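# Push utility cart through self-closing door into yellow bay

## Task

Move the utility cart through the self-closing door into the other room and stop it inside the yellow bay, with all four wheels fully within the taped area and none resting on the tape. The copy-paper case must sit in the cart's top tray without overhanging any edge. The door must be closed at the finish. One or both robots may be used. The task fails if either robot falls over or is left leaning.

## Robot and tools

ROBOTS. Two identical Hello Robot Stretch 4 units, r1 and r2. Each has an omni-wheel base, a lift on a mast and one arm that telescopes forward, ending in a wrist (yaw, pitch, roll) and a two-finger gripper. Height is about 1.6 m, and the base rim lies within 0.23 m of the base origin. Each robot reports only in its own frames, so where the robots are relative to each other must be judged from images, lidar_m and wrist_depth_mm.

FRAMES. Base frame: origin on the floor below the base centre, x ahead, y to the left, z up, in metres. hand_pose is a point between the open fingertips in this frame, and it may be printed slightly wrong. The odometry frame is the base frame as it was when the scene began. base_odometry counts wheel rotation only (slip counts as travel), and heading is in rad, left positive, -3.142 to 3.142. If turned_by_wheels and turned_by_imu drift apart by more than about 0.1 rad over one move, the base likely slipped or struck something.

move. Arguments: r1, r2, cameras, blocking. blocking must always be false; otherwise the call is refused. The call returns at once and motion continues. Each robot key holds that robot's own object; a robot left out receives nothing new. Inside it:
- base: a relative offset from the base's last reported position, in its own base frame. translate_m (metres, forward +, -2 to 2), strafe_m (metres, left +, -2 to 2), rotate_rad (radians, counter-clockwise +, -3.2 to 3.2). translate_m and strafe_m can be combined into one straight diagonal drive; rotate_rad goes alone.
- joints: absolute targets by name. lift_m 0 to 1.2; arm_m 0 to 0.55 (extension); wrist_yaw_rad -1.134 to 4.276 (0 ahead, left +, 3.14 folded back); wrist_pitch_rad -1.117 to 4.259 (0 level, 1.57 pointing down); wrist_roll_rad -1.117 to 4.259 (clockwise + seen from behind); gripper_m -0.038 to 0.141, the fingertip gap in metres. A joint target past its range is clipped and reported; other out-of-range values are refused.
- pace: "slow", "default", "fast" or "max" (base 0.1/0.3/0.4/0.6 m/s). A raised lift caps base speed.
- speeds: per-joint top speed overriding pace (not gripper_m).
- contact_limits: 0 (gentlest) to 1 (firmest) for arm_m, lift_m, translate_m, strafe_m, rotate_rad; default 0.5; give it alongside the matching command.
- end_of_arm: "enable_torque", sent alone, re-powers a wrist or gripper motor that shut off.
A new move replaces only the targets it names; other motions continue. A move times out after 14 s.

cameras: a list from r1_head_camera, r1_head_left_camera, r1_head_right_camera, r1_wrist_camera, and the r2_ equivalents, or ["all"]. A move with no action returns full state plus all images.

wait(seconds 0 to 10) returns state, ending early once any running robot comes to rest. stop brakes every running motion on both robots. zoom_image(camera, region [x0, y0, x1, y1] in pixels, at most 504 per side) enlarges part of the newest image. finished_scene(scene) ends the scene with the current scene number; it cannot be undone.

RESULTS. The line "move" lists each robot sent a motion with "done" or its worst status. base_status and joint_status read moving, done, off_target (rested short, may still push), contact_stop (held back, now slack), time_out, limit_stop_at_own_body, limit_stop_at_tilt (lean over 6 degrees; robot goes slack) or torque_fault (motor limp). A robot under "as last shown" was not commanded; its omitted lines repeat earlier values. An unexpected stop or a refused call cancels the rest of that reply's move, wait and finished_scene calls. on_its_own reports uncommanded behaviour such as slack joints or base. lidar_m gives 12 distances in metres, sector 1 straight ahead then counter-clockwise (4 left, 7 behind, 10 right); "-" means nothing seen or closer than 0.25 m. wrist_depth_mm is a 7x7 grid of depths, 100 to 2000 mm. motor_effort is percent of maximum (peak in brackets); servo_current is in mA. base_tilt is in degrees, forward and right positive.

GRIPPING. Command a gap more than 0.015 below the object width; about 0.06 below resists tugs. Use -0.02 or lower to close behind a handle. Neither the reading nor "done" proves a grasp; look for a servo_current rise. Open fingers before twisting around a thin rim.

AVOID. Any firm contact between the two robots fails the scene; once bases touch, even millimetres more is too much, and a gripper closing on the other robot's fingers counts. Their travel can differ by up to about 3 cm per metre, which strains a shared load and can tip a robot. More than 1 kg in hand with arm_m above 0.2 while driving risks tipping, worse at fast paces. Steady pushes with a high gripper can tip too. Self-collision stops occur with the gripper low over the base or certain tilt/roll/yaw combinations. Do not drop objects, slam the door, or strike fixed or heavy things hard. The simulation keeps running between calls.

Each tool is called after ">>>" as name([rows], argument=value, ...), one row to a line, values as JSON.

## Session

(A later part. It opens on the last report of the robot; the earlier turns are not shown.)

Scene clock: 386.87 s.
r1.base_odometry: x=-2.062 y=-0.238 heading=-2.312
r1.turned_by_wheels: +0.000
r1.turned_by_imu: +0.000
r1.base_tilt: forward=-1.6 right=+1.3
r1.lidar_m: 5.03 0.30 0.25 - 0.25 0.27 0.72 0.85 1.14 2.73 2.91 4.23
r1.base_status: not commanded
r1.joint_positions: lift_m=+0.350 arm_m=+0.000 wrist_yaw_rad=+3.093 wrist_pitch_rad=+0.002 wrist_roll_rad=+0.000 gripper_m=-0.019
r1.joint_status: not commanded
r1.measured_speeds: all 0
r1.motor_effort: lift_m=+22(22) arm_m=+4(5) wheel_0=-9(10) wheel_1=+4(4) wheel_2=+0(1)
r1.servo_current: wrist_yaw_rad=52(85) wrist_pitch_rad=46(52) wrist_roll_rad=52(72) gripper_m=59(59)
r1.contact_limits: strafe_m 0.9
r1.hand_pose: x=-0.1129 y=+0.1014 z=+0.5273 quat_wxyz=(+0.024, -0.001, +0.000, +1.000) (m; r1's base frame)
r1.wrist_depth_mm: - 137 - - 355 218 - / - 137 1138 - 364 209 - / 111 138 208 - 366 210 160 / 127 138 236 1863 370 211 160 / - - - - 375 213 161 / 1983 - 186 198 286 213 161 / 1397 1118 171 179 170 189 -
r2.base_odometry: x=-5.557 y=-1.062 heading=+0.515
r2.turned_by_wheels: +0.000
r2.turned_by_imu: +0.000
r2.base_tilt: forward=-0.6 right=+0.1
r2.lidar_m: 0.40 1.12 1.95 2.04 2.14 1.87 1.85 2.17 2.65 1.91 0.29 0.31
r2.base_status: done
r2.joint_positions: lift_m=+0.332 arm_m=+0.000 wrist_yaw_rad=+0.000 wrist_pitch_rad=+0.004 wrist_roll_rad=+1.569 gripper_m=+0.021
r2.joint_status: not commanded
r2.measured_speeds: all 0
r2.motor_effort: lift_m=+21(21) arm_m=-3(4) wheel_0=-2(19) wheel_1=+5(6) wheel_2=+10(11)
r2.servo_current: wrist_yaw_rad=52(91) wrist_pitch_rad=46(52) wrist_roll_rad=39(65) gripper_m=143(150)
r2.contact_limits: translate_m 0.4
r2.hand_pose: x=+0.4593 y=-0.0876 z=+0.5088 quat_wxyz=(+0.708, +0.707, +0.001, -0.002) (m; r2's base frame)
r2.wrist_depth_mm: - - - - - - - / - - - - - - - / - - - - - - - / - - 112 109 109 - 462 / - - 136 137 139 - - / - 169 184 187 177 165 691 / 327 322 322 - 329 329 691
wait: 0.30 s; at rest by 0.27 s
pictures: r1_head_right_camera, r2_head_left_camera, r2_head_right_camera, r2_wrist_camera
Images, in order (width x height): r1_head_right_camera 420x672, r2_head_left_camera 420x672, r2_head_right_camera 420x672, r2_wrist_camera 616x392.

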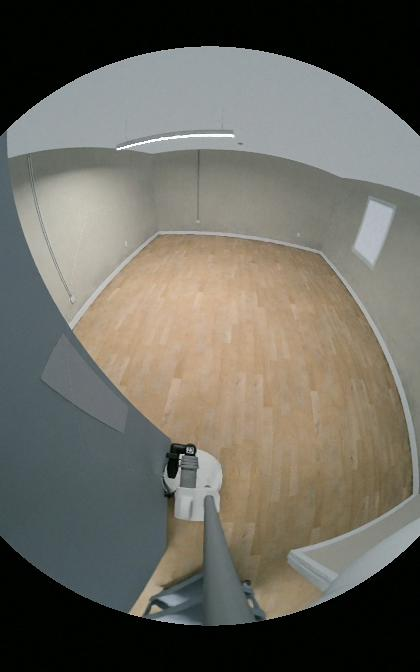

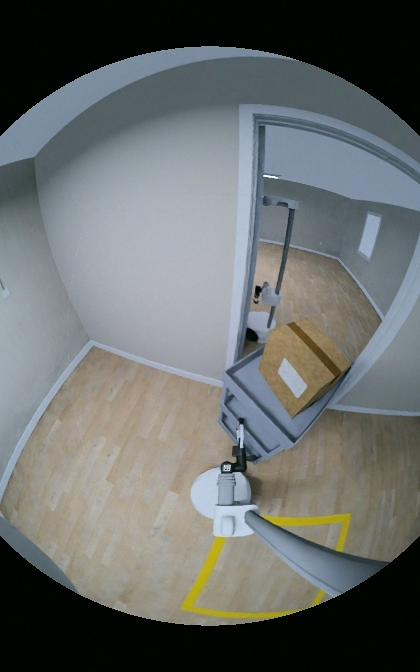

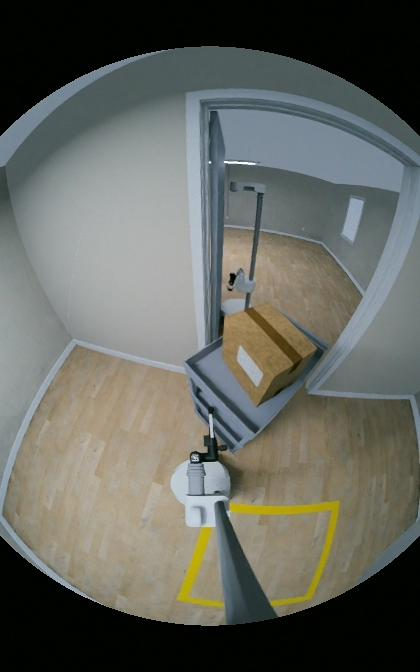

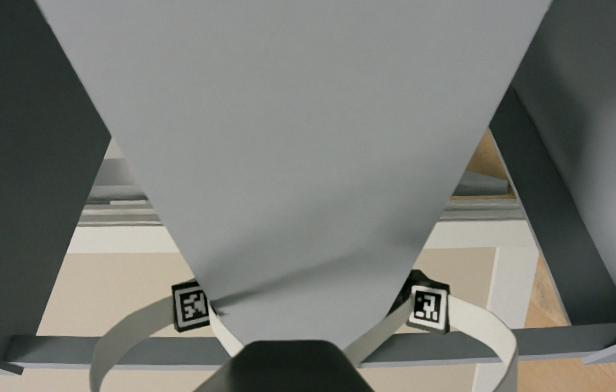

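>>> move(blocking=false, r2={"base":{"translate_m":-0.34,"strafe_m":0.085},"pace":"slow","contact_limits":{"translate_m":0.4}})

>>> wait(seconds=8)

>>> wait(seconds=0.3, cameras=["r2_head_left_camera","r2_head_right_camera","r1_head_right_camera","r2_wrist_camera"])

>>> zoom_image(camera="r2_head_left_camera", region=[60, 280, 420, 640])

>>> zoom_image(camera="r2_head_right_camera", region=[60, 280, 420, 640])

Scene clock: 407.13 s.
move: r2 moving
r1: as last shown
r1.base_tilt: forward=-1.6 right=+1.2
r1.lidar_m: 5.04 0.29 0.25 - 0.25 0.27 0.70 0.85 1.17 2.74 2.91 4.21
r1.motor_effort: lift_m=+22(22) arm_m=+5(5) wheel_0=-10(10) wheel_1=+4(4) wheel_2=+0(1)
r1.servo_current: wrist_yaw_rad=46(59) wrist_pitch_rad=46(46) wrist_roll_rad=46(65) gripper_m=59(59)
r1.contact_limits: strafe_m 0.9
r1.wrist_depth_mm: - 137 - - 359 218 - / - 137 1138 - 362 208 - / 111 138 208 - 368 209 160 / 127 138 236 1921 373 211 160 / - - - - 375 213 162 / 1983 - 186 199 285 213 161 / 1397 1138 172 179 170 189 -
r2.base_odometry: x=-5.570 y=-1.066 heading=+0.515
r2.turned_by_wheels: +0.000
r2.turned_by_imu: +0.000
r2.base_tilt: forward=-0.6 right=+0.1
r2.lidar_m: 0.41 1.13 1.98 2.05 2.12 1.85 1.85 2.15 2.68 1.97 0.33 0.30
r2.base_status: translate_m moving; strafe_m moving
r2.joint_positions: lift_m=+0.332 arm_m=+0.000 wrist_yaw_rad=+0.000 wrist_pitch_rad=+0.004 wrist_roll_rad=+1.569 gripper_m=+0.021
r2.joint_status: not commanded
r2.measured_speeds: translate_m=-0.048 strafe_m=+0.012 rotate_rad=+0.002 lift_m=+0.000 arm_m=+0.000 wrist_yaw_rad=+0.000 wrist_pitch_rad=+0.000 wrist_roll_rad=+0.000
r2.motor_effort: lift_m=+21(21) arm_m=-4(4) wheel_0=-8(11) wheel_1=-6(7) wheel_2=+12(14)
r2.servo_current: wrist_yaw_rad=33(59) wrist_pitch_rad=39(46) wrist_roll_rad=33(52) gripper_m=137(150)
r2.contact_limits: translate_m 0.4
r2.hand_pose: x=+0.4593 y=-0.0876 z=+0.5088 quat_wxyz=(+0.708, +0.707, +0.001, -0.002) (m; r2's base frame)
r2.wrist_depth_mm: - - - - - - - / - - - - - - - / - - - - - - - / - - 111 116 112 - 459 / - - 139 140 148 - 430 / - 169 185 187 178 165 683 / 327 322 324 - 329 330 683
pictures: none

Scene clock: 411.40 s.
earlier move: r2 done
r1.base_odometry: x=-2.062 y=-0.238 heading=-2.312
r1.turned_by_wheels: +0.000
r1.turned_by_imu: +0.000
r1.base_tilt: forward=-1.7 right=+1.3
r1.lidar_m: 5.04 0.29 0.25 - 0.25 0.27 0.69 1.12 1.13 2.72 2.91 4.23
r1.base_status: not commanded
r1.joint_positions: lift_m=+0.350 arm_m=+0.000 wrist_yaw_rad=+3.093 wrist_pitch_rad=+0.002 wrist_roll_rad=+0.000 gripper_m=-0.019
r1.joint_status: not commanded
r1.measured_speeds: all 0
r1.motor_effort: lift_m=+22(22) arm_m=+4(5) wheel_0=-9(10) wheel_1=+4(4) wheel_2=+0(1)
r1.servo_current: wrist_yaw_rad=39(72) wrist_pitch_rad=39(52) wrist_roll_rad=52(65) gripper_m=52(59)
r1.contact_limits: strafe_m 0.9
r1.hand_pose: x=-0.1129 y=+0.1014 z=+0.5273 quat_wxyz=(+0.024, -0.001, +0.000, +1.000) (m; r1's base frame)
r1.wrist_depth_mm: - 137 - - 355 217 - / - 138 1464 1576 364 208 - / 111 138 208 - 368 209 160 / 127 138 236 - 373 211 160 / - - - - 375 212 161 / 1921 1921 185 198 286 213 162 / 1366 1281 179 179 171 189 -
r2.base_odometry: x=-5.895 y=-1.156 heading=+0.516
r2.turned_by_wheels: +0.000
r2.turned_by_imu: +0.002
r2.base_tilt: forward=-0.7 right=+0.0
r2.lidar_m: 0.43 1.50 2.05 2.06 1.76 1.50 1.51 1.76 2.67 2.61 0.42 0.37
r2.base_status: done
r2.joint_positions: lift_m=+0.332 arm_m=+0.000 wrist_yaw_rad=+0.004 wrist_pitch_rad=+0.004 wrist_roll_rad=+1.570 gripper_m=+0.021
r2.joint_status: not commanded
r2.measured_speeds: all 0
r2.motor_effort: lift_m=+21(21) arm_m=-4(4) wheel_0=-2(11) wheel_1=-4(8) wheel_2=+10(14)
r2.servo_current: wrist_yaw_rad=46(65) wrist_pitch_rad=39(52) wrist_roll_rad=39(65) gripper_m=143(150)
r2.contact_limits: translate_m 0.4
r2.hand_pose: x=+0.4597 y=-0.0861 z=+0.5088 quat_wxyz=(+0.707, +0.707, +0.003, +0.000) (m; r2's base frame)
r2.wrist_depth_mm: - - 118 119 - - - / - - 127 128 - - - / - - 139 140 - - - / - - 152 156 154 615 - / - - 168 166 172 976 - / - 170 185 191 181 820 430 / - - - - - 991 -
wait: 4.27 of 8 s (r2 has come to rest)
pictures: none

Scene clock: 411.70 s.
r1.base_odometry: x=-2.062 y=-0.238 heading=-2.312
r1.turned_by_wheels: +0.000
r1.turned_by_imu: +0.000
r1.base_tilt: forward=-1.6 right=+1.3
r1.lidar_m: 5.05 0.30 0.25 - 0.25 0.26 0.70 1.13 1.14 2.73 2.92 4.21
r1.base_status: not commanded
r1.joint_positions: lift_m=+0.350 arm_m=+0.000 wrist_yaw_rad=+3.093 wrist_pitch_rad=+0.002 wrist_roll_rad=+0.000 gripper_m=-0.019
r1.joint_status: not commanded
r1.measured_speeds: all 0
r1.motor_effort: lift_m=+22(22) arm_m=+4(5) wheel_0=-9(10) wheel_1=+4(4) wheel_2=+0(1)
r1.servo_current: wrist_yaw_rad=46(72) wrist_pitch_rad=39(52) wrist_roll_rad=65(65) gripper_m=59(59)
r1.contact_limits: strafe_m 0.9
r1.hand_pose: x=-0.1129 y=+0.1014 z=+0.5273 quat_wxyz=(+0.024, -0.001, +0.000, +1.000) (m; r1's base frame)
r1.wrist_depth_mm: - 136 - - 357 218 - / - 137 1464 1537 362 208 - / 111 138 208 - 368 210 160 / 127 138 236 - 373 213 160 / - - - - 375 213 161 / - 1921 186 198 286 213 161 / 1397 1255 178 179 171 189 -
r2.base_odometry: x=-5.895 y=-1.156 heading=+0.516
r2.turned_by_wheels: +0.000
r2.turned_by_imu: +0.000
r2.base_tilt: forward=-0.7 right=+0.1
r2.lidar_m: 0.42 1.50 2.02 2.06 1.77 1.51 1.51 1.72 2.67 2.60 0.41 0.38
r2.base_status: done
r2.joint_positions: lift_m=+0.332 arm_m=+0.000 wrist_yaw_rad=+0.004 wrist_pitch_rad=+0.004 wrist_roll_rad=+1.570 gripper_m=+0.021
r2.joint_status: not commanded
r2.measured_speeds: all 0
r2.motor_effort: lift_m=+20(21) arm_m=-4(4) wheel_0=-2(11) wheel_1=-5(8) wheel_2=+10(14)
r2.servo_current: wrist_yaw_rad=39(65) wrist_pitch_rad=39(52) wrist_roll_rad=59(65) gripper_m=143(150)
r2.contact_limits: translate_m 0.4
r2.hand_pose: x=+0.4597 y=-0.0861 z=+0.5088 quat_wxyz=(+0.707, +0.707, +0.003, +0.000) (m; r2's base frame)
r2.wrist_depth_mm: - - 118 119 - - - / - - 127 128 - - - / - - 139 140 - - - / - - 153 156 154 615 - / - - 168 166 171 991 - / - 170 185 190 182 820 433 / - - - - - 1008 -
wait: 0.30 s; at rest by 0.27 s
pictures: r1_head_right_camera, r2_head_left_camera, r2_head_right_camera, r2_wrist_camera
Images, in order (width x height): r1_head_right_camera 420x672, r2_head_left_camera 420x672, r2_head_right_camera 420x672, r2_wrist_camera 616x392.

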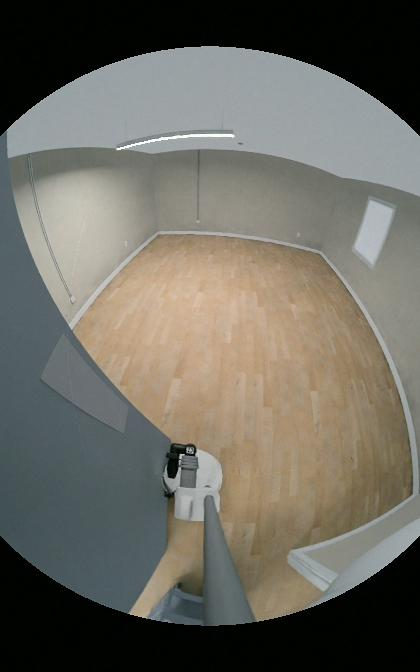

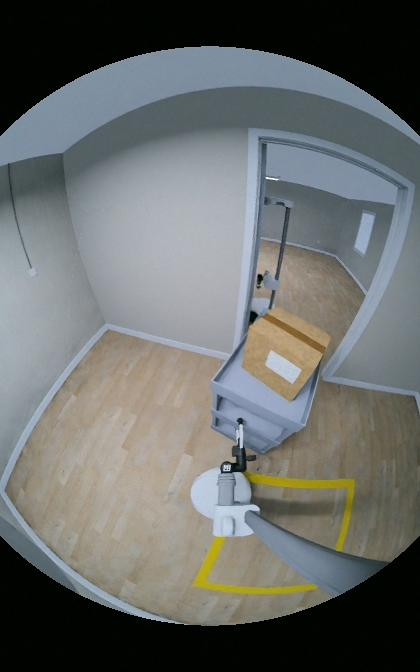

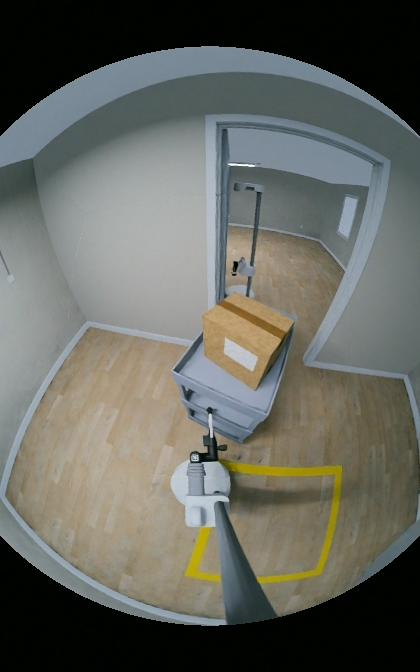

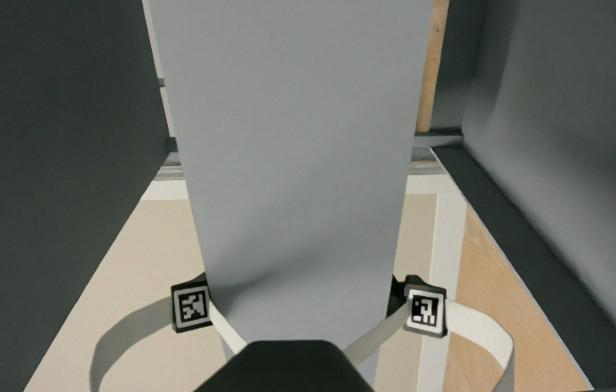

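Scaled by 1.400 from the camera's 420x672 image, which has a finer 600x960 frame.

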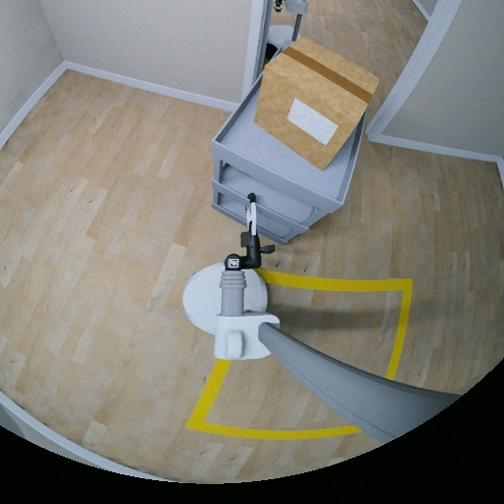

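Scaled by 1.400 from the camera's 420x672 image, which has a finer 600x960 frame.

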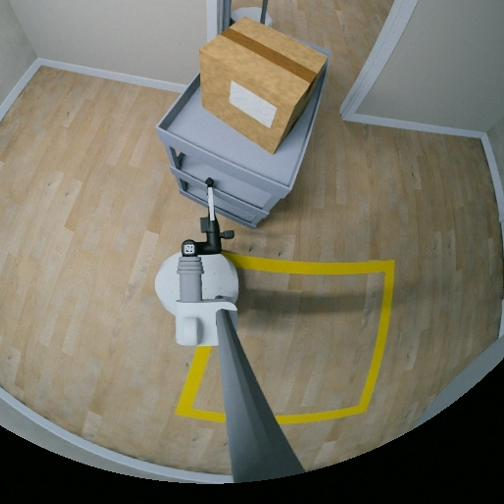

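>>> move(blocking=false, r2={"base":{"translate_m":-0.5,"strafe_m":-0.264},"pace":"slow","contact_limits":{"translate_m":0.4}})

>>> wait(seconds=9)

>>> wait(seconds=0.3, cameras=["r2_head_left_camera","r2_head_right_camera","r2_wrist_camera"])

>>> zoom_image(camera="r2_head_left_camera", region=[60, 280, 420, 640])

>>> zoom_image(camera="r2_head_right_camera", region=[60, 280, 420, 640])

Scene clock: 421.23 s.
move: r2 moving
r1: as last shown
r1.base_tilt: forward=-1.6 right=+1.2
r1.lidar_m: 5.04 0.29 0.25 - 0.25 0.28 0.71 1.12 1.13 2.74 2.91 4.20
r1.motor_effort: lift_m=+22(22) arm_m=+5(5) wheel_0=-9(10) wheel_1=+4(4) wheel_2=+0(0)
r1.servo_current: wrist_yaw_rad=46(59) wrist_pitch_rad=46(52) wrist_roll_rad=59(59) gripper_m=46(59)
r1.contact_limits: strafe_m 0.9
r1.wrist_depth_mm: - 137 - - 357 218 - / - 137 1464 1499 364 208 - / 111 138 208 - 366 209 160 / 127 138 236 - 373 212 160 / - - - - 373 213 161 / 1983 1983 188 198 286 213 161 / 1397 1336 179 179 170 189 -
r2.base_odometry: x=-5.902 y=-1.168 heading=+0.516
r2.turned_by_wheels: +0.001
r2.turned_by_imu: +0.001
r2.base_tilt: forward=-0.6 right=+0.1
r2.lidar_m: 0.41 1.53 2.05 2.06 1.72 1.51 1.50 1.75 2.67 2.62 0.43 0.37
r2.base_status: translate_m moving; strafe_m moving
r2.joint_positions: lift_m=+0.332 arm_m=+0.000 wrist_yaw_rad=+0.008 wrist_pitch_rad=+0.004 wrist_roll_rad=+1.570 gripper_m=+0.021
r2.joint_status: not commanded
r2.measured_speeds: translate_m=-0.048 strafe_m=-0.025 rotate_rad=+0.001 lift_m=+0.000 arm_m=+0.000 wrist_yaw_rad=+0.002 wrist_pitch_rad=+0.000 wrist_roll_rad=+0.000
r2.motor_effort: lift_m=+21(21) arm_m=-4(4) wheel_0=+2(5) wheel_1=-7(9) wheel_2=+15(15)
r2.servo_current: wrist_yaw_rad=59(59) wrist_pitch_rad=39(46) wrist_roll_rad=52(59) gripper_m=137(143)
r2.contact_limits: translate_m 0.4
r2.hand_pose: x=+0.4600 y=-0.0852 z=+0.5088 quat_wxyz=(+0.707, +0.707, +0.004, +0.001) (m; r2's base frame)
r2.wrist_depth_mm: - - 118 119 - - - / - - 127 128 - - - / - - 139 139 - - - / - - 152 156 154 621 - / - - 168 167 171 976 - / - 163 185 190 182 455 - / - - - - - 991 -
pictures: none

Scene clock: 427.57 s.
earlier move: r2 done
r1.base_odometry: x=-2.062 y=-0.238 heading=-2.312
r1.turned_by_wheels: +0.000
r1.turned_by_imu: +0.000
r1.base_tilt: forward=-1.5 right=+1.3
r1.lidar_m: 5.03 0.28 0.25 - 0.25 0.25 0.69 1.13 1.12 2.73 2.91 4.22
r1.base_status: not commanded
r1.joint_positions: lift_m=+0.350 arm_m=+0.000 wrist_yaw_rad=+3.093 wrist_pitch_rad=+0.002 wrist_roll_rad=+0.000 gripper_m=-0.019
r1.joint_status: not commanded
r1.measured_speeds: all 0
r1.motor_effort: lift_m=+22(22) arm_m=+4(5) wheel_0=-9(10) wheel_1=+4(4) wheel_2=+0(1)
r1.servo_current: wrist_yaw_rad=65(72) wrist_pitch_rad=39(52) wrist_roll_rad=52(65) gripper_m=59(65)
r1.contact_limits: strafe_m 0.9
r1.hand_pose: x=-0.1129 y=+0.1014 z=+0.5273 quat_wxyz=(+0.024, -0.001, +0.000, +1.000) (m; r1's base frame)
r1.wrist_depth_mm: - 137 - - 357 218 - / - 137 1808 - 364 209 - / 111 137 208 1921 366 210 160 / 127 138 273 - 373 212 160 / - - - - 375 213 161 / 1921 1921 1808 199 286 213 161 / 1366 1308 179 179 171 190 -
r2.base_odometry: x=-6.199 y=-1.632 heading=+0.516
r2.turned_by_wheels: +0.000
r2.turned_by_imu: +0.002
r2.base_tilt: forward=-0.7 right=+0.1
r2.lidar_m: 0.32 0.39 2.44 2.20 1.30 1.08 1.09 1.30 2.28 2.27 1.98 0.48
r2.base_status: done
r2.joint_positions: lift_m=+0.332 arm_m=+0.000 wrist_yaw_rad=+0.008 wrist_pitch_rad=+0.004 wrist_roll_rad=+1.571 gripper_m=+0.021
r2.joint_status: not commanded
r2.measured_speeds: all 0
r2.motor_effort: lift_m=+21(21) arm_m=-3(4) wheel_0=-1(6) wheel_1=-3(9) wheel_2=+9(16)
r2.servo_current: wrist_yaw_rad=59(72) wrist_pitch_rad=46(52) wrist_roll_rad=39(65) gripper_m=143(150)
r2.contact_limits: translate_m 0.4
r2.hand_pose: x=+0.4600 y=-0.0852 z=+0.5088 quat_wxyz=(+0.707, +0.707, +0.004, +0.001) (m; r2's base frame)
r2.wrist_depth_mm: - - - 327 1863 - - / 404 - - 286 1661 976 - / - - - 256 1499 1060 - / - - 241 231 1537 1160 - / - - 211 212 213 - - / - 168 190 194 182 166 - / - - - - - - -
wait: 6.33 of 9 s (r2 has come to rest)
pictures: none

Scene clock: 427.87 s.
r1.base_odometry: x=-2.062 y=-0.238 heading=-2.312
r1.turned_by_wheels: +0.000
r1.turned_by_imu: +0.000
r1.base_tilt: forward=-1.6 right=+1.3
r1.lidar_m: 5.05 0.27 0.25 - 0.25 0.27 0.68 1.13 1.16 2.71 2.93 4.21
r1.base_status: not commanded
r1.joint_positions: lift_m=+0.350 arm_m=+0.000 wrist_yaw_rad=+3.093 wrist_pitch_rad=+0.002 wrist_roll_rad=+0.000 gripper_m=-0.019
r1.joint_status: not commanded
r1.measured_speeds: all 0
r1.motor_effort: lift_m=+22(22) arm_m=+5(5) wheel_0=-10(10) wheel_1=+4(4) wheel_2=+0(1)
r1.servo_current: wrist_yaw_rad=52(72) wrist_pitch_rad=46(52) wrist_roll_rad=52(65) gripper_m=59(65)
r1.contact_limits: strafe_m 0.9
r1.hand_pose: x=-0.1129 y=+0.1014 z=+0.5273 quat_wxyz=(+0.024, -0.001, +0.000, +1.000) (m; r1's base frame)
r1.wrist_depth_mm: - 137 - - 357 218 - / - 137 1921 - 364 208 - / 111 138 209 1921 368 209 160 / 127 138 273 - 375 213 160 / - - - - 375 212 161 / 1983 1921 1808 198 286 213 162 / 1397 1281 179 179 170 190 -
r2.base_odometry: x=-6.199 y=-1.632 heading=+0.516
r2.turned_by_wheels: +0.000
r2.turned_by_imu: +0.000
r2.base_tilt: forward=-0.6 right=+0.1
r2.lidar_m: 0.32 0.37 2.45 2.19 1.26 1.07 1.10 1.30 2.24 2.26 2.00 0.50
r2.base_status: done
r2.joint_positions: lift_m=+0.332 arm_m=+0.000 wrist_yaw_rad=+0.008 wrist_pitch_rad=+0.004 wrist_roll_rad=+1.571 gripper_m=+0.021
r2.joint_status: not commanded
r2.measured_speeds: all 0
r2.motor_effort: lift_m=+21(21) arm_m=-4(4) wheel_0=-2(6) wheel_1=-3(9) wheel_2=+9(16)
r2.servo_current: wrist_yaw_rad=46(72) wrist_pitch_rad=39(52) wrist_roll_rad=59(65) gripper_m=150(150)
r2.contact_limits: translate_m 0.4
r2.hand_pose: x=+0.4600 y=-0.0852 z=+0.5088 quat_wxyz=(+0.707, +0.707, +0.004, +0.001) (m; r2's base frame)
r2.wrist_depth_mm: - - - 327 1808 - - / 407 - - 286 1661 976 - / - - - 255 1537 1060 - / - - 241 233 1499 1182 - / - - 211 211 213 - - / - 168 190 194 182 166 - / - - - - - - -
wait: 0.30 s; at rest by 0.27 s
pictures: r2_head_left_camera, r2_head_right_camera, r2_wrist_camera
Images, in order (width x height): r2_head_left_camera 420x672, r2_head_right_camera 420x672, r2_wrist_camera 616x392.

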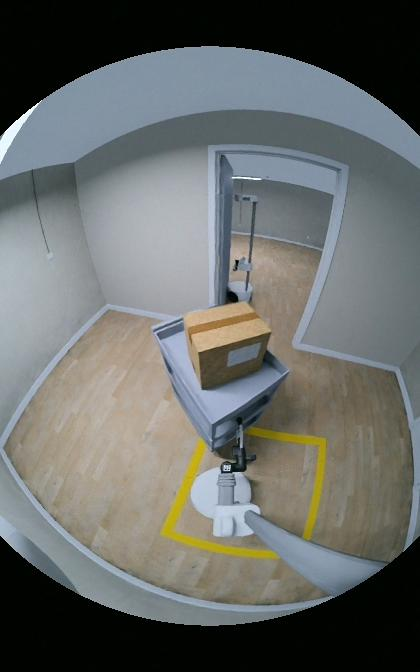

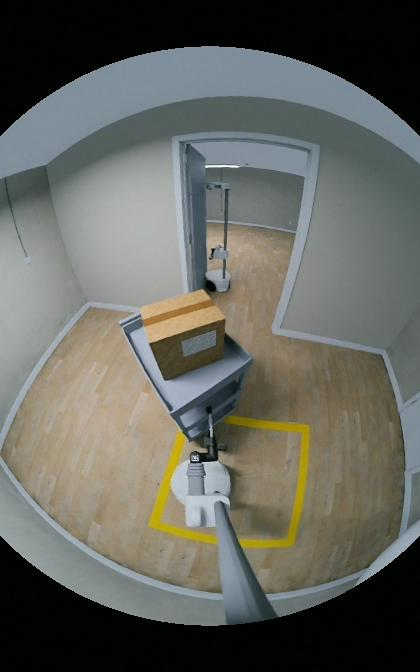

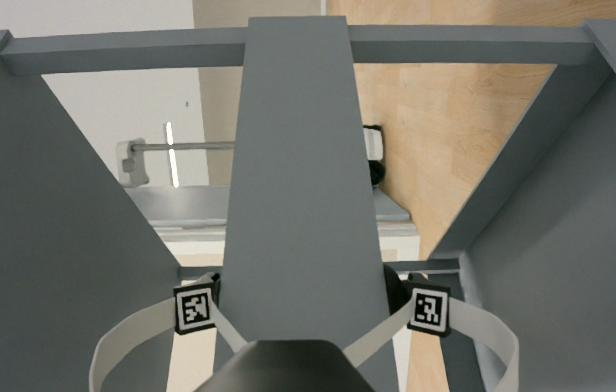

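Scaled by 1.400 from the camera's 420x672 image, which has a finer 600x960 frame.

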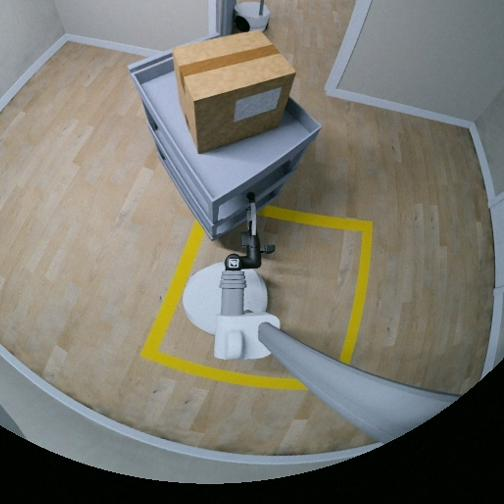

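Scaled by 1.400 from the camera's 420x672 image, which has a finer 600x960 frame.

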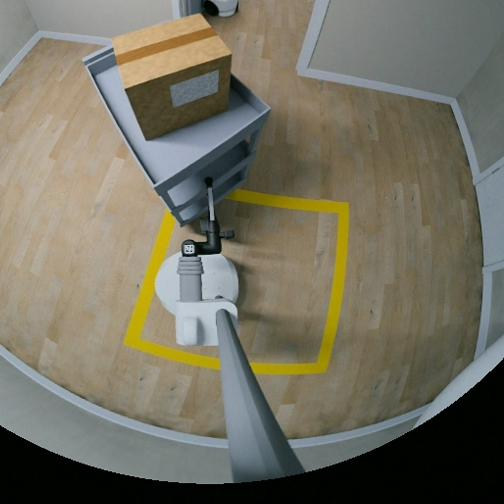

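>>> move(blocking=false, r2={"base":{"translate_m":-0.45,"strafe_m":-0.3},"pace":"slow","contact_limits":{"translate_m":0.4}})

>>> wait(seconds=9)

>>> wait(seconds=0.3, cameras=["r2_head_left_camera","r2_head_right_camera","r2_wrist_camera"])

>>> zoom_image(camera="r2_head_left_camera", region=[60, 280, 420, 640])

>>> zoom_image(camera="r2_head_right_camera", region=[60, 280, 420, 640])

Scene clock: 439.17 s.
move: r2 moving
r1: as last shown
r1.lidar_m: 5.02 0.29 0.25 - 0.25 0.27 0.70 1.13 1.14 2.73 2.92 4.25
r1.motor_effort: lift_m=+22(22) arm_m=+5(5) wheel_0=-9(10) wheel_1=+4(4) wheel_2=+0(1)
r1.servo_current: wrist_yaw_rad=46(59) wrist_pitch_rad=33(46) wrist_roll_rad=72(72) gripper_m=52(59)
r1.contact_limits: strafe_m 0.9
r1.wrist_depth_mm: - 137 - - 357 218 - / - 137 1921 - 362 209 - / 110 138 208 1921 366 208 160 / 127 138 274 - 370 212 160 / - - - - 377 213 161 / 1921 1983 1756 198 285 213 161 / 1366 1281 179 180 170 189 -
r2.base_odometry: x=-6.205 y=-1.644 heading=+0.517
r2.turned_by_wheels: +0.001
r2.turned_by_imu: +0.002
r2.base_tilt: forward=-0.7 right=+0.1
r2.lidar_m: 0.33 0.36 2.45 2.19 1.27 1.07 1.09 1.27 2.25 2.26 1.92 0.47
r2.base_status: translate_m moving; strafe_m moving
r2.joint_positions: lift_m=+0.332 arm_m=+0.000 wrist_yaw_rad=+0.008 wrist_pitch_rad=+0.004 wrist_roll_rad=+1.571 gripper_m=+0.021
r2.joint_status: not commanded
r2.measured_speeds: translate_m=-0.045 strafe_m=-0.030 rotate_rad=+0.003 lift_m=+0.000 arm_m=+0.000 wrist_yaw_rad=+0.000 wrist_pitch_rad=+0.000 wrist_roll_rad=+0.000
r2.motor_effort: lift_m=+21(21) arm_m=-4(4) wheel_0=+8(8) wheel_1=-9(9) wheel_2=+15(16)
r2.servo_current: wrist_yaw_rad=52(65) wrist_pitch_rad=46(46) wrist_roll_rad=52(59) gripper_m=150(150)
r2.contact_limits: translate_m 0.4
r2.hand_pose: x=+0.4600 y=-0.0852 z=+0.5088 quat_wxyz=(+0.707, +0.707, +0.004, +0.001) (m; r2's base frame)
r2.wrist_depth_mm: - - - 322 1808 - - / - - - 285 1708 976 - / - - - 254 1537 1042 - / - - 241 231 1576 1160 - / - - 214 211 214 - - / - 168 190 194 182 166 - / - - - - - - -
pictures: none

Scene clock: 445.27 s.
earlier move: r2 done
r1.base_odometry: x=-2.062 y=-0.238 heading=-2.312
r1.turned_by_wheels: +0.000
r1.turned_by_imu: +0.000
r1.base_tilt: forward=-1.6 right=+1.3
r1.lidar_m: 5.04 0.27 0.25 - 0.25 0.27 0.71 1.15 1.14 2.72 2.92 4.23
r1.base_status: not commanded
r1.joint_positions: lift_m=+0.350 arm_m=+0.000 wrist_yaw_rad=+3.093 wrist_pitch_rad=+0.002 wrist_roll_rad=+0.000 gripper_m=-0.019
r1.joint_status: not commanded
r1.measured_speeds: all 0
r1.motor_effort: lift_m=+22(22) arm_m=+5(5) wheel_0=-9(10) wheel_1=+4(4) wheel_2=+0(1)
r1.servo_current: wrist_yaw_rad=52(78) wrist_pitch_rad=39(52) wrist_roll_rad=46(72) gripper_m=52(65)
r1.contact_limits: strafe_m 0.9
r1.hand_pose: x=-0.1129 y=+0.1014 z=+0.5273 quat_wxyz=(+0.024, -0.001, +0.000, +1.000) (m; r1's base frame)
r1.wrist_depth_mm: - 137 - - 359 218 - / - 137 - - 366 208 - / 111 138 209 - 370 209 160 / 127 138 - - 375 212 160 / - - - - 375 213 161 / 1983 1921 1756 199 286 213 161 / 1397 1281 179 180 170 190 -
r2.base_odometry: x=-6.442 y=-2.115 heading=+0.517
r2.turned_by_wheels: +0.000
r2.turned_by_imu: +0.006
r2.base_tilt: forward=-0.7 right=+0.0
r2.lidar_m: 0.25 0.25 0.52 1.51 0.85 0.73 0.74 0.89 1.57 1.89 2.21 2.02
r2.base_status: done
r2.joint_positions: lift_m=+0.332 arm_m=+0.000 wrist_yaw_rad=+0.016 wrist_pitch_rad=+0.004 wrist_roll_rad=+1.571 gripper_m=+0.021
r2.joint_status: not commanded
r2.measured_speeds: all 0
r2.motor_effort: lift_m=+20(21) arm_m=-3(4) wheel_0=+12(21) wheel_1=+0(9) wheel_2=+9(17)
r2.servo_current: wrist_yaw_rad=91(104) wrist_pitch_rad=46(52) wrist_roll_rad=46(65) gripper_m=137(150)
r2.contact_limits: translate_m 0.4
r2.hand_pose: x=+0.4606 y=-0.0829 z=+0.5088 quat_wxyz=(+0.707, +0.707, +0.007, +0.004) (m; r2's base frame)
r2.wrist_depth_mm: - - - - 1499 976 683 / - - - - 1921 976 691 / - - - - 1921 991 691 / - - - 330 1756 991 - / - - - 241 1576 1078 - / - - 188 188 181 167 - / - 154 167 - - 1098 -
wait: 6.10 of 9 s (r2 has come to rest)
pictures: none

Scene clock: 445.57 s.
r1.base_odometry: x=-2.062 y=-0.238 heading=-2.312
r1.turned_by_wheels: +0.000
r1.turned_by_imu: +0.000
r1.base_tilt: forward=-1.6 right=+1.3
r1.lidar_m: 5.05 0.25 0.25 - 0.25 0.26 0.71 1.13 1.14 2.72 2.93 4.26
r1.base_status: not commanded
r1.joint_positions: lift_m=+0.350 arm_m=+0.000 wrist_yaw_rad=+3.093 wrist_pitch_rad=+0.002 wrist_roll_rad=+0.000 gripper_m=-0.019
r1.joint_status: not commanded
r1.measured_speeds: all 0
r1.motor_effort: lift_m=+22(22) arm_m=+4(5) wheel_0=-9(10) wheel_1=+4(4) wheel_2=+0(1)
r1.servo_current: wrist_yaw_rad=52(78) wrist_pitch_rad=46(52) wrist_roll_rad=52(72) gripper_m=59(65)
r1.contact_limits: strafe_m 0.9
r1.hand_pose: x=-0.1129 y=+0.1014 z=+0.5273 quat_wxyz=(+0.024, -0.001, +0.000, +1.000) (m; r1's base frame)
r1.wrist_depth_mm: - 137 - - 359 218 - / - 137 - - 364 208 - / 110 138 209 - 368 210 160 / 127 138 - - 370 212 160 / - - - - 375 212 161 / 1983 1983 1808 199 285 213 161 / 1397 1281 179 180 170 189 -
r2.base_odometry: x=-6.442 y=-2.115 heading=+0.517
r2.turned_by_wheels: +0.000
r2.turned_by_imu: +0.000
r2.base_tilt: forward=-0.6 right=+0.0
r2.lidar_m: 0.25 0.26 0.53 1.49 0.84 0.73 0.74 0.90 1.59 1.89 2.18 2.07
r2.base_status: done
r2.joint_positions: lift_m=+0.332 arm_m=+0.000 wrist_yaw_rad=+0.016 wrist_pitch_rad=+0.004 wrist_roll_rad=+1.571 gripper_m=+0.021
r2.joint_status: not commanded
r2.measured_speeds: all 0
r2.motor_effort: lift_m=+20(21) arm_m=-3(4) wheel_0=+12(21) wheel_1=+0(9) wheel_2=+9(17)
r2.servo_current: wrist_yaw_rad=78(104) wrist_pitch_rad=39(52) wrist_roll_rad=52(65) gripper_m=137(150)
r2.contact_limits: translate_m 0.4
r2.hand_pose: x=+0.4606 y=-0.0829 z=+0.5088 quat_wxyz=(+0.707, +0.707, +0.007, +0.004) (m; r2's base frame)
r2.wrist_depth_mm: - - - - 1464 960 683 / - - - - 1863 991 676 / - - - - 1983 976 683 / - - - 330 1756 1008 - / - - - 241 1537 1078 - / - - 188 189 180 167 - / - 155 167 - - 1098 -
wait: 0.30 s; at rest by 0.27 s
pictures: r2_head_left_camera, r2_head_right_camera, r2_wrist_camera
Images, in order (width x height): r2_head_left_camera 420x672, r2_head_right_camera 420x672, r2_wrist_camera 616x392.

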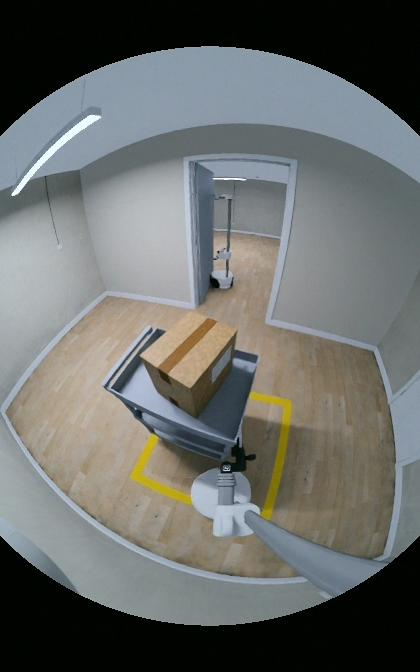

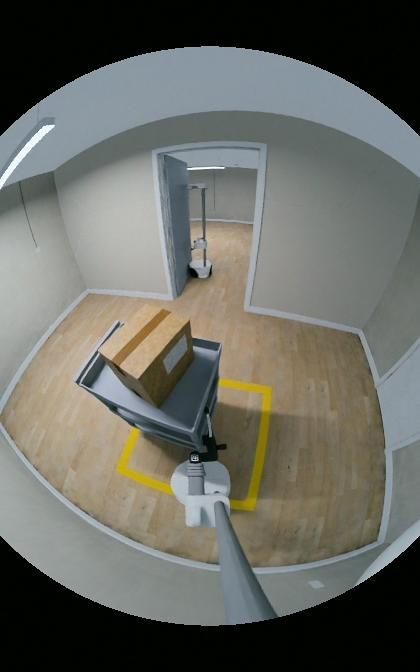

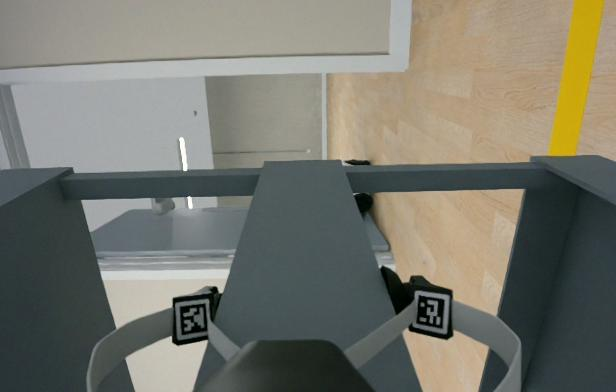

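Scaled by 1.400 from the camera's 420x672 image, which has a finer 600x960 frame.

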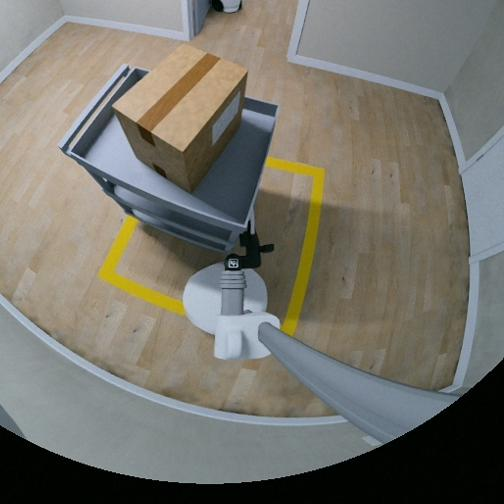

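Scaled by 1.400 from the camera's 420x672 image, which has a finer 600x960 frame.

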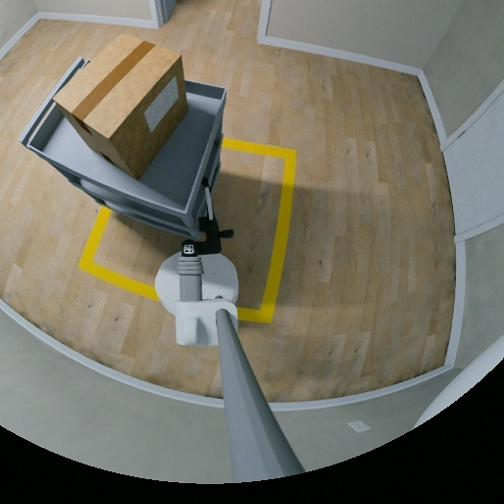

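>>> move(blocking=false, r2={"base":{"translate_m":-0.113,"strafe_m":-0.195},"pace":"slow","contact_limits":{"translate_m":0.4}})

>>> wait(seconds=9)

>>> wait(seconds=0.3, cameras=["r2_head_left_camera","r2_head_right_camera","r2_wrist_camera"])

>>> zoom_image(camera="r2_head_left_camera", region=[60, 280, 420, 640])

>>> zoom_image(camera="r2_head_right_camera", region=[60, 280, 420, 640])

Scene clock: 474.43 s.
move: r2 moving
r1: as last shown
r1.base_tilt: forward=-1.5 right=+1.3
r1.lidar_m: 5.05 0.28 0.25 - 0.25 0.28 0.73 1.13 1.13 2.74 2.92 4.22
r1.motor_effort: lift_m=+22(22) arm_m=+4(5) wheel_0=-9(10) wheel_1=+4(4) wheel_2=+0(0)
r1.servo_current: wrist_yaw_rad=59(59) wrist_pitch_rad=39(52) wrist_roll_rad=39(52) gripper_m=52(52)
r1.contact_limits: strafe_m 0.9
r1.wrist_depth_mm: - 137 - - 357 217 - / - 137 - - 364 208 - / 111 138 209 - 366 211 160 / 127 138 - - 373 212 160 / - - - - 377 213 161 / 1983 1983 1756 198 285 213 161 / 1430 1308 179 180 170 189 -
r2.base_odometry: x=-6.442 y=-2.127 heading=+0.520
r2.turned_by_wheels: +0.002
r2.turned_by_imu: +0.003
r2.base_tilt: forward=-0.7 right=+0.0
r2.lidar_m: 0.25 0.27 0.52 1.48 0.86 0.74 0.75 0.87 1.55 1.88 2.20 2.06
r2.base_status: translate_m moving; strafe_m moving
r2.joint_positions: lift_m=+0.332 arm_m=+0.000 wrist_yaw_rad=+0.018 wrist_pitch_rad=+0.004 wrist_roll_rad=+1.571 gripper_m=+0.021
r2.joint_status: not commanded
r2.measured_speeds: translate_m=-0.025 strafe_m=-0.042 rotate_rad=+0.004 lift_m=+0.000 arm_m=+0.000 wrist_yaw_rad=+0.002 wrist_pitch_rad=+0.000 wrist_roll_rad=+0.000
r2.motor_effort: lift_m=+21(21) arm_m=-4(4) wheel_0=+20(20) wheel_1=-5(6) wheel_2=+16(16)
r2.servo_current: wrist_yaw_rad=104(111) wrist_pitch_rad=46(46) wrist_roll_rad=59(59) gripper_m=143(143)
r2.contact_limits: translate_m 0.4
r2.hand_pose: x=+0.4608 y=-0.0823 z=+0.5088 quat_wxyz=(+0.707, +0.707, +0.008, +0.005) (m; r2's base frame)
r2.wrist_depth_mm: - - - - 1499 976 676 / - - - - 1921 976 683 / - - - - 1863 1008 691 / - - - 324 1756 1008 - / - - - 239 1618 1060 - / - - 189 188 180 167 - / - 154 179 - - 1098 -
pictures: none

Scene clock: 477.47 s.
earlier move: r2 done
r1.base_odometry: x=-2.062 y=-0.238 heading=-2.312
r1.turned_by_wheels: +0.000
r1.turned_by_imu: +0.000
r1.base_tilt: forward=-1.6 right=+1.2
r1.lidar_m: 5.04 0.29 0.25 - 0.25 0.26 0.69 1.11 1.15 2.72 2.92 4.22
r1.base_status: not commanded
r1.joint_positions: lift_m=+0.350 arm_m=+0.000 wrist_yaw_rad=+3.093 wrist_pitch_rad=+0.002 wrist_roll_rad=+0.000 gripper_m=-0.019
r1.joint_status: not commanded
r1.measured_speeds: all 0
r1.motor_effort: lift_m=+22(22) arm_m=+4(5) wheel_0=-10(10) wheel_1=+4(4) wheel_2=+0(1)
r1.servo_current: wrist_yaw_rad=46(72) wrist_pitch_rad=39(52) wrist_roll_rad=33(72) gripper_m=59(59)
r1.contact_limits: strafe_m 0.9
r1.hand_pose: x=-0.1129 y=+0.1014 z=+0.5273 quat_wxyz=(+0.024, -0.001, +0.000, +1.000) (m; r1's base frame)
r1.wrist_depth_mm: - 137 - - 359 219 - / - 137 - - 362 208 - / 111 137 209 - 364 209 160 / 126 138 286 - 370 211 160 / - - - - 377 213 162 / 1983 1983 1756 199 287 214 161 / 1336 1281 180 180 170 190 -
r2.base_odometry: x=-6.443 y=-2.340 heading=+0.520
r2.turned_by_wheels: +0.000
r2.turned_by_imu: +0.003
r2.base_tilt: forward=-0.7 right=+0.1
r2.lidar_m: 0.25 0.26 0.47 1.38 0.81 0.68 0.69 0.81 1.46 1.68 1.98 2.11
r2.base_status: done
r2.joint_positions: lift_m=+0.332 arm_m=+0.000 wrist_yaw_rad=+0.022 wrist_pitch_rad=+0.004 wrist_roll_rad=+1.571 gripper_m=+0.021
r2.joint_status: not commanded
r2.measured_speeds: all 0
r2.on_its_own: wrist_yaw_rad is at rest, and its servo_current (130 mA) is outside its rest range (0 to 104 mA)
r2.motor_effort: lift_m=+20(21) arm_m=-3(4) wheel_0=+16(21) wheel_1=+2(6) wheel_2=+9(17)
r2.servo_current: wrist_yaw_rad=130(143) wrist_pitch_rad=46(52) wrist_roll_rad=52(65) gripper_m=137(150)
r2.contact_limits: translate_m 0.4
r2.hand_pose: x=+0.4612 y=-0.0810 z=+0.5088 quat_wxyz=(+0.707, +0.707, +0.009, +0.006) (m; r2's base frame)
r2.wrist_depth_mm: - - - - 1618 976 683 / - - - - 1661 976 683 / - - - - 1921 991 683 / 452 - - 357 1708 1078 - / - - - 251 1537 1060 - / - - 191 193 182 171 - / - 154 169 - - 1025 -
wait: 3.03 of 9 s (r2 has come to rest)
pictures: none

Scene clock: 477.77 s.
r1.base_odometry: x=-2.062 y=-0.238 heading=-2.312
r1.turned_by_wheels: +0.000
r1.turned_by_imu: +0.000
r1.base_tilt: forward=-1.6 right=+1.3
r1.lidar_m: 5.06 0.27 0.25 - 0.25 0.25 0.66 1.14 1.14 2.72 2.92 4.22
r1.base_status: not commanded
r1.joint_positions: lift_m=+0.350 arm_m=+0.000 wrist_yaw_rad=+3.093 wrist_pitch_rad=+0.002 wrist_roll_rad=+0.000 gripper_m=-0.019
r1.joint_status: not commanded
r1.measured_speeds: all 0
r1.motor_effort: lift_m=+22(22) arm_m=+5(5) wheel_0=-9(10) wheel_1=+4(4) wheel_2=+0(1)
r1.servo_current: wrist_yaw_rad=52(72) wrist_pitch_rad=39(52) wrist_roll_rad=39(72) gripper_m=59(59)
r1.contact_limits: strafe_m 0.9
r1.hand_pose: x=-0.1129 y=+0.1014 z=+0.5273 quat_wxyz=(+0.024, -0.001, +0.000, +1.000) (m; r1's base frame)
r1.wrist_depth_mm: - 137 - - 359 218 - / - 137 - - 362 208 - / 111 138 209 - 366 210 160 / 127 138 287 - 373 213 160 / - - - - 375 213 161 / - 1921 1756 198 286 213 161 / 1397 1308 179 180 170 190 -
r2.base_odometry: x=-6.443 y=-2.340 heading=+0.520
r2.turned_by_wheels: +0.000
r2.turned_by_imu: +0.000
r2.base_tilt: forward=-0.7 right=+0.1
r2.lidar_m: 0.25 0.27 0.48 1.37 0.80 0.68 0.69 0.83 1.44 1.69 1.97 2.11
r2.base_status: done
r2.joint_positions: lift_m=+0.332 arm_m=+0.000 wrist_yaw_rad=+0.022 wrist_pitch_rad=+0.004 wrist_roll_rad=+1.571 gripper_m=+0.021
r2.joint_status: not commanded
r2.measured_speeds: all 0
r2.on_its_own: wrist_yaw_rad is at rest, and its servo_current (137 mA) is outside its rest range (0 to 104 mA)
r2.motor_effort: lift_m=+21(21) arm_m=-4(4) wheel_0=+16(21) wheel_1=+2(6) wheel_2=+9(17)
r2.servo_current: wrist_yaw_rad=137(143) wrist_pitch_rad=46(52) wrist_roll_rad=46(65) gripper_m=137(150)
r2.contact_limits: translate_m 0.4
r2.hand_pose: x=+0.4612 y=-0.0810 z=+0.5088 quat_wxyz=(+0.707, +0.707, +0.009, +0.006) (m; r2's base frame)
r2.wrist_depth_mm: - - - - 1618 976 676 / - - - - 1661 976 683 / - - - - 1921 976 691 / 449 - - 357 1708 1098 - / - - - 251 1537 1078 - / - - 192 193 183 171 - / - 155 169 - - 1025 -
wait: 0.30 s; at rest by 0.27 s
pictures: r2_head_left_camera, r2_head_right_camera, r2_wrist_camera
Images, in order (width x height): r2_head_left_camera 420x672, r2_head_right_camera 420x672, r2_wrist_camera 616x392.

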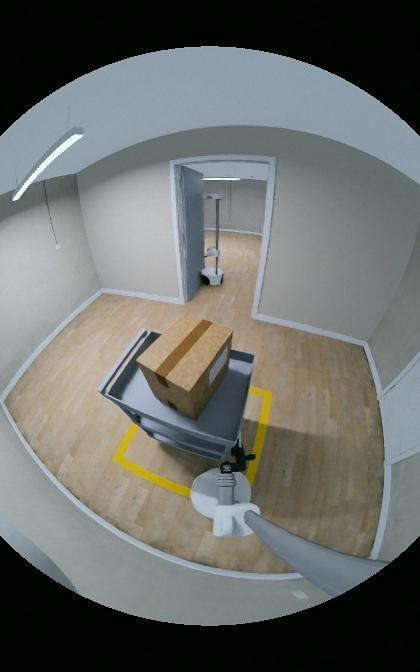

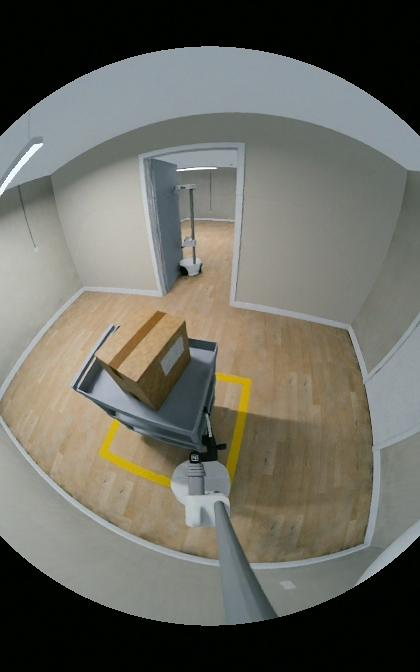

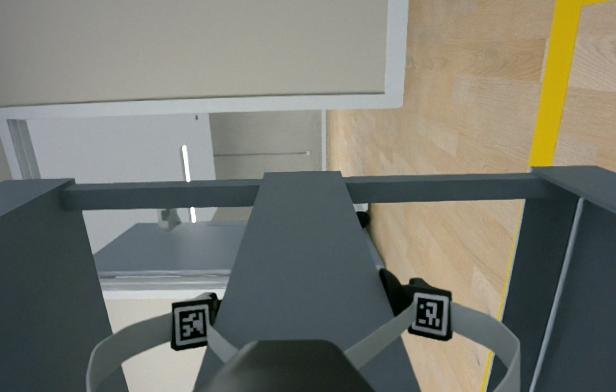

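Scaled by 1.400 from the camera's 420x672 image, which has a finer 600x960 frame.

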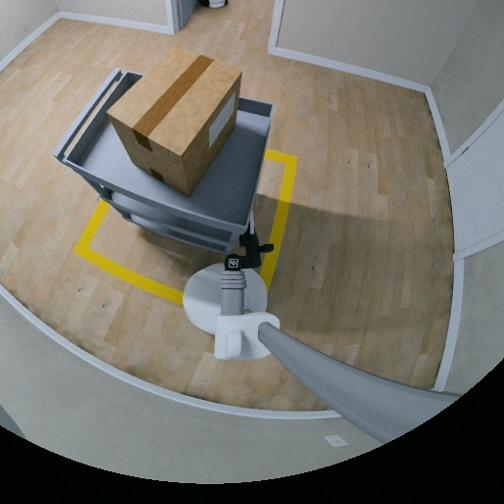

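Scaled by 1.400 from the camera's 420x672 image, which has a finer 600x960 frame.

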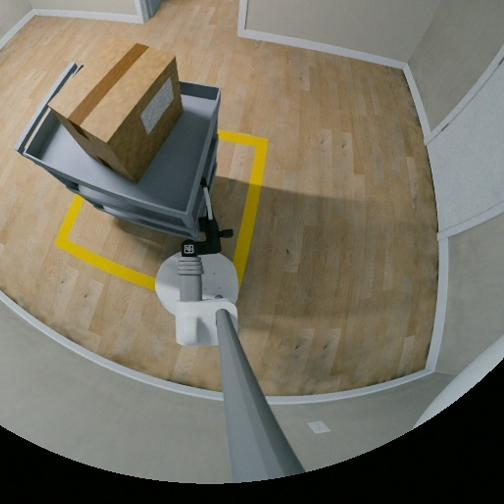

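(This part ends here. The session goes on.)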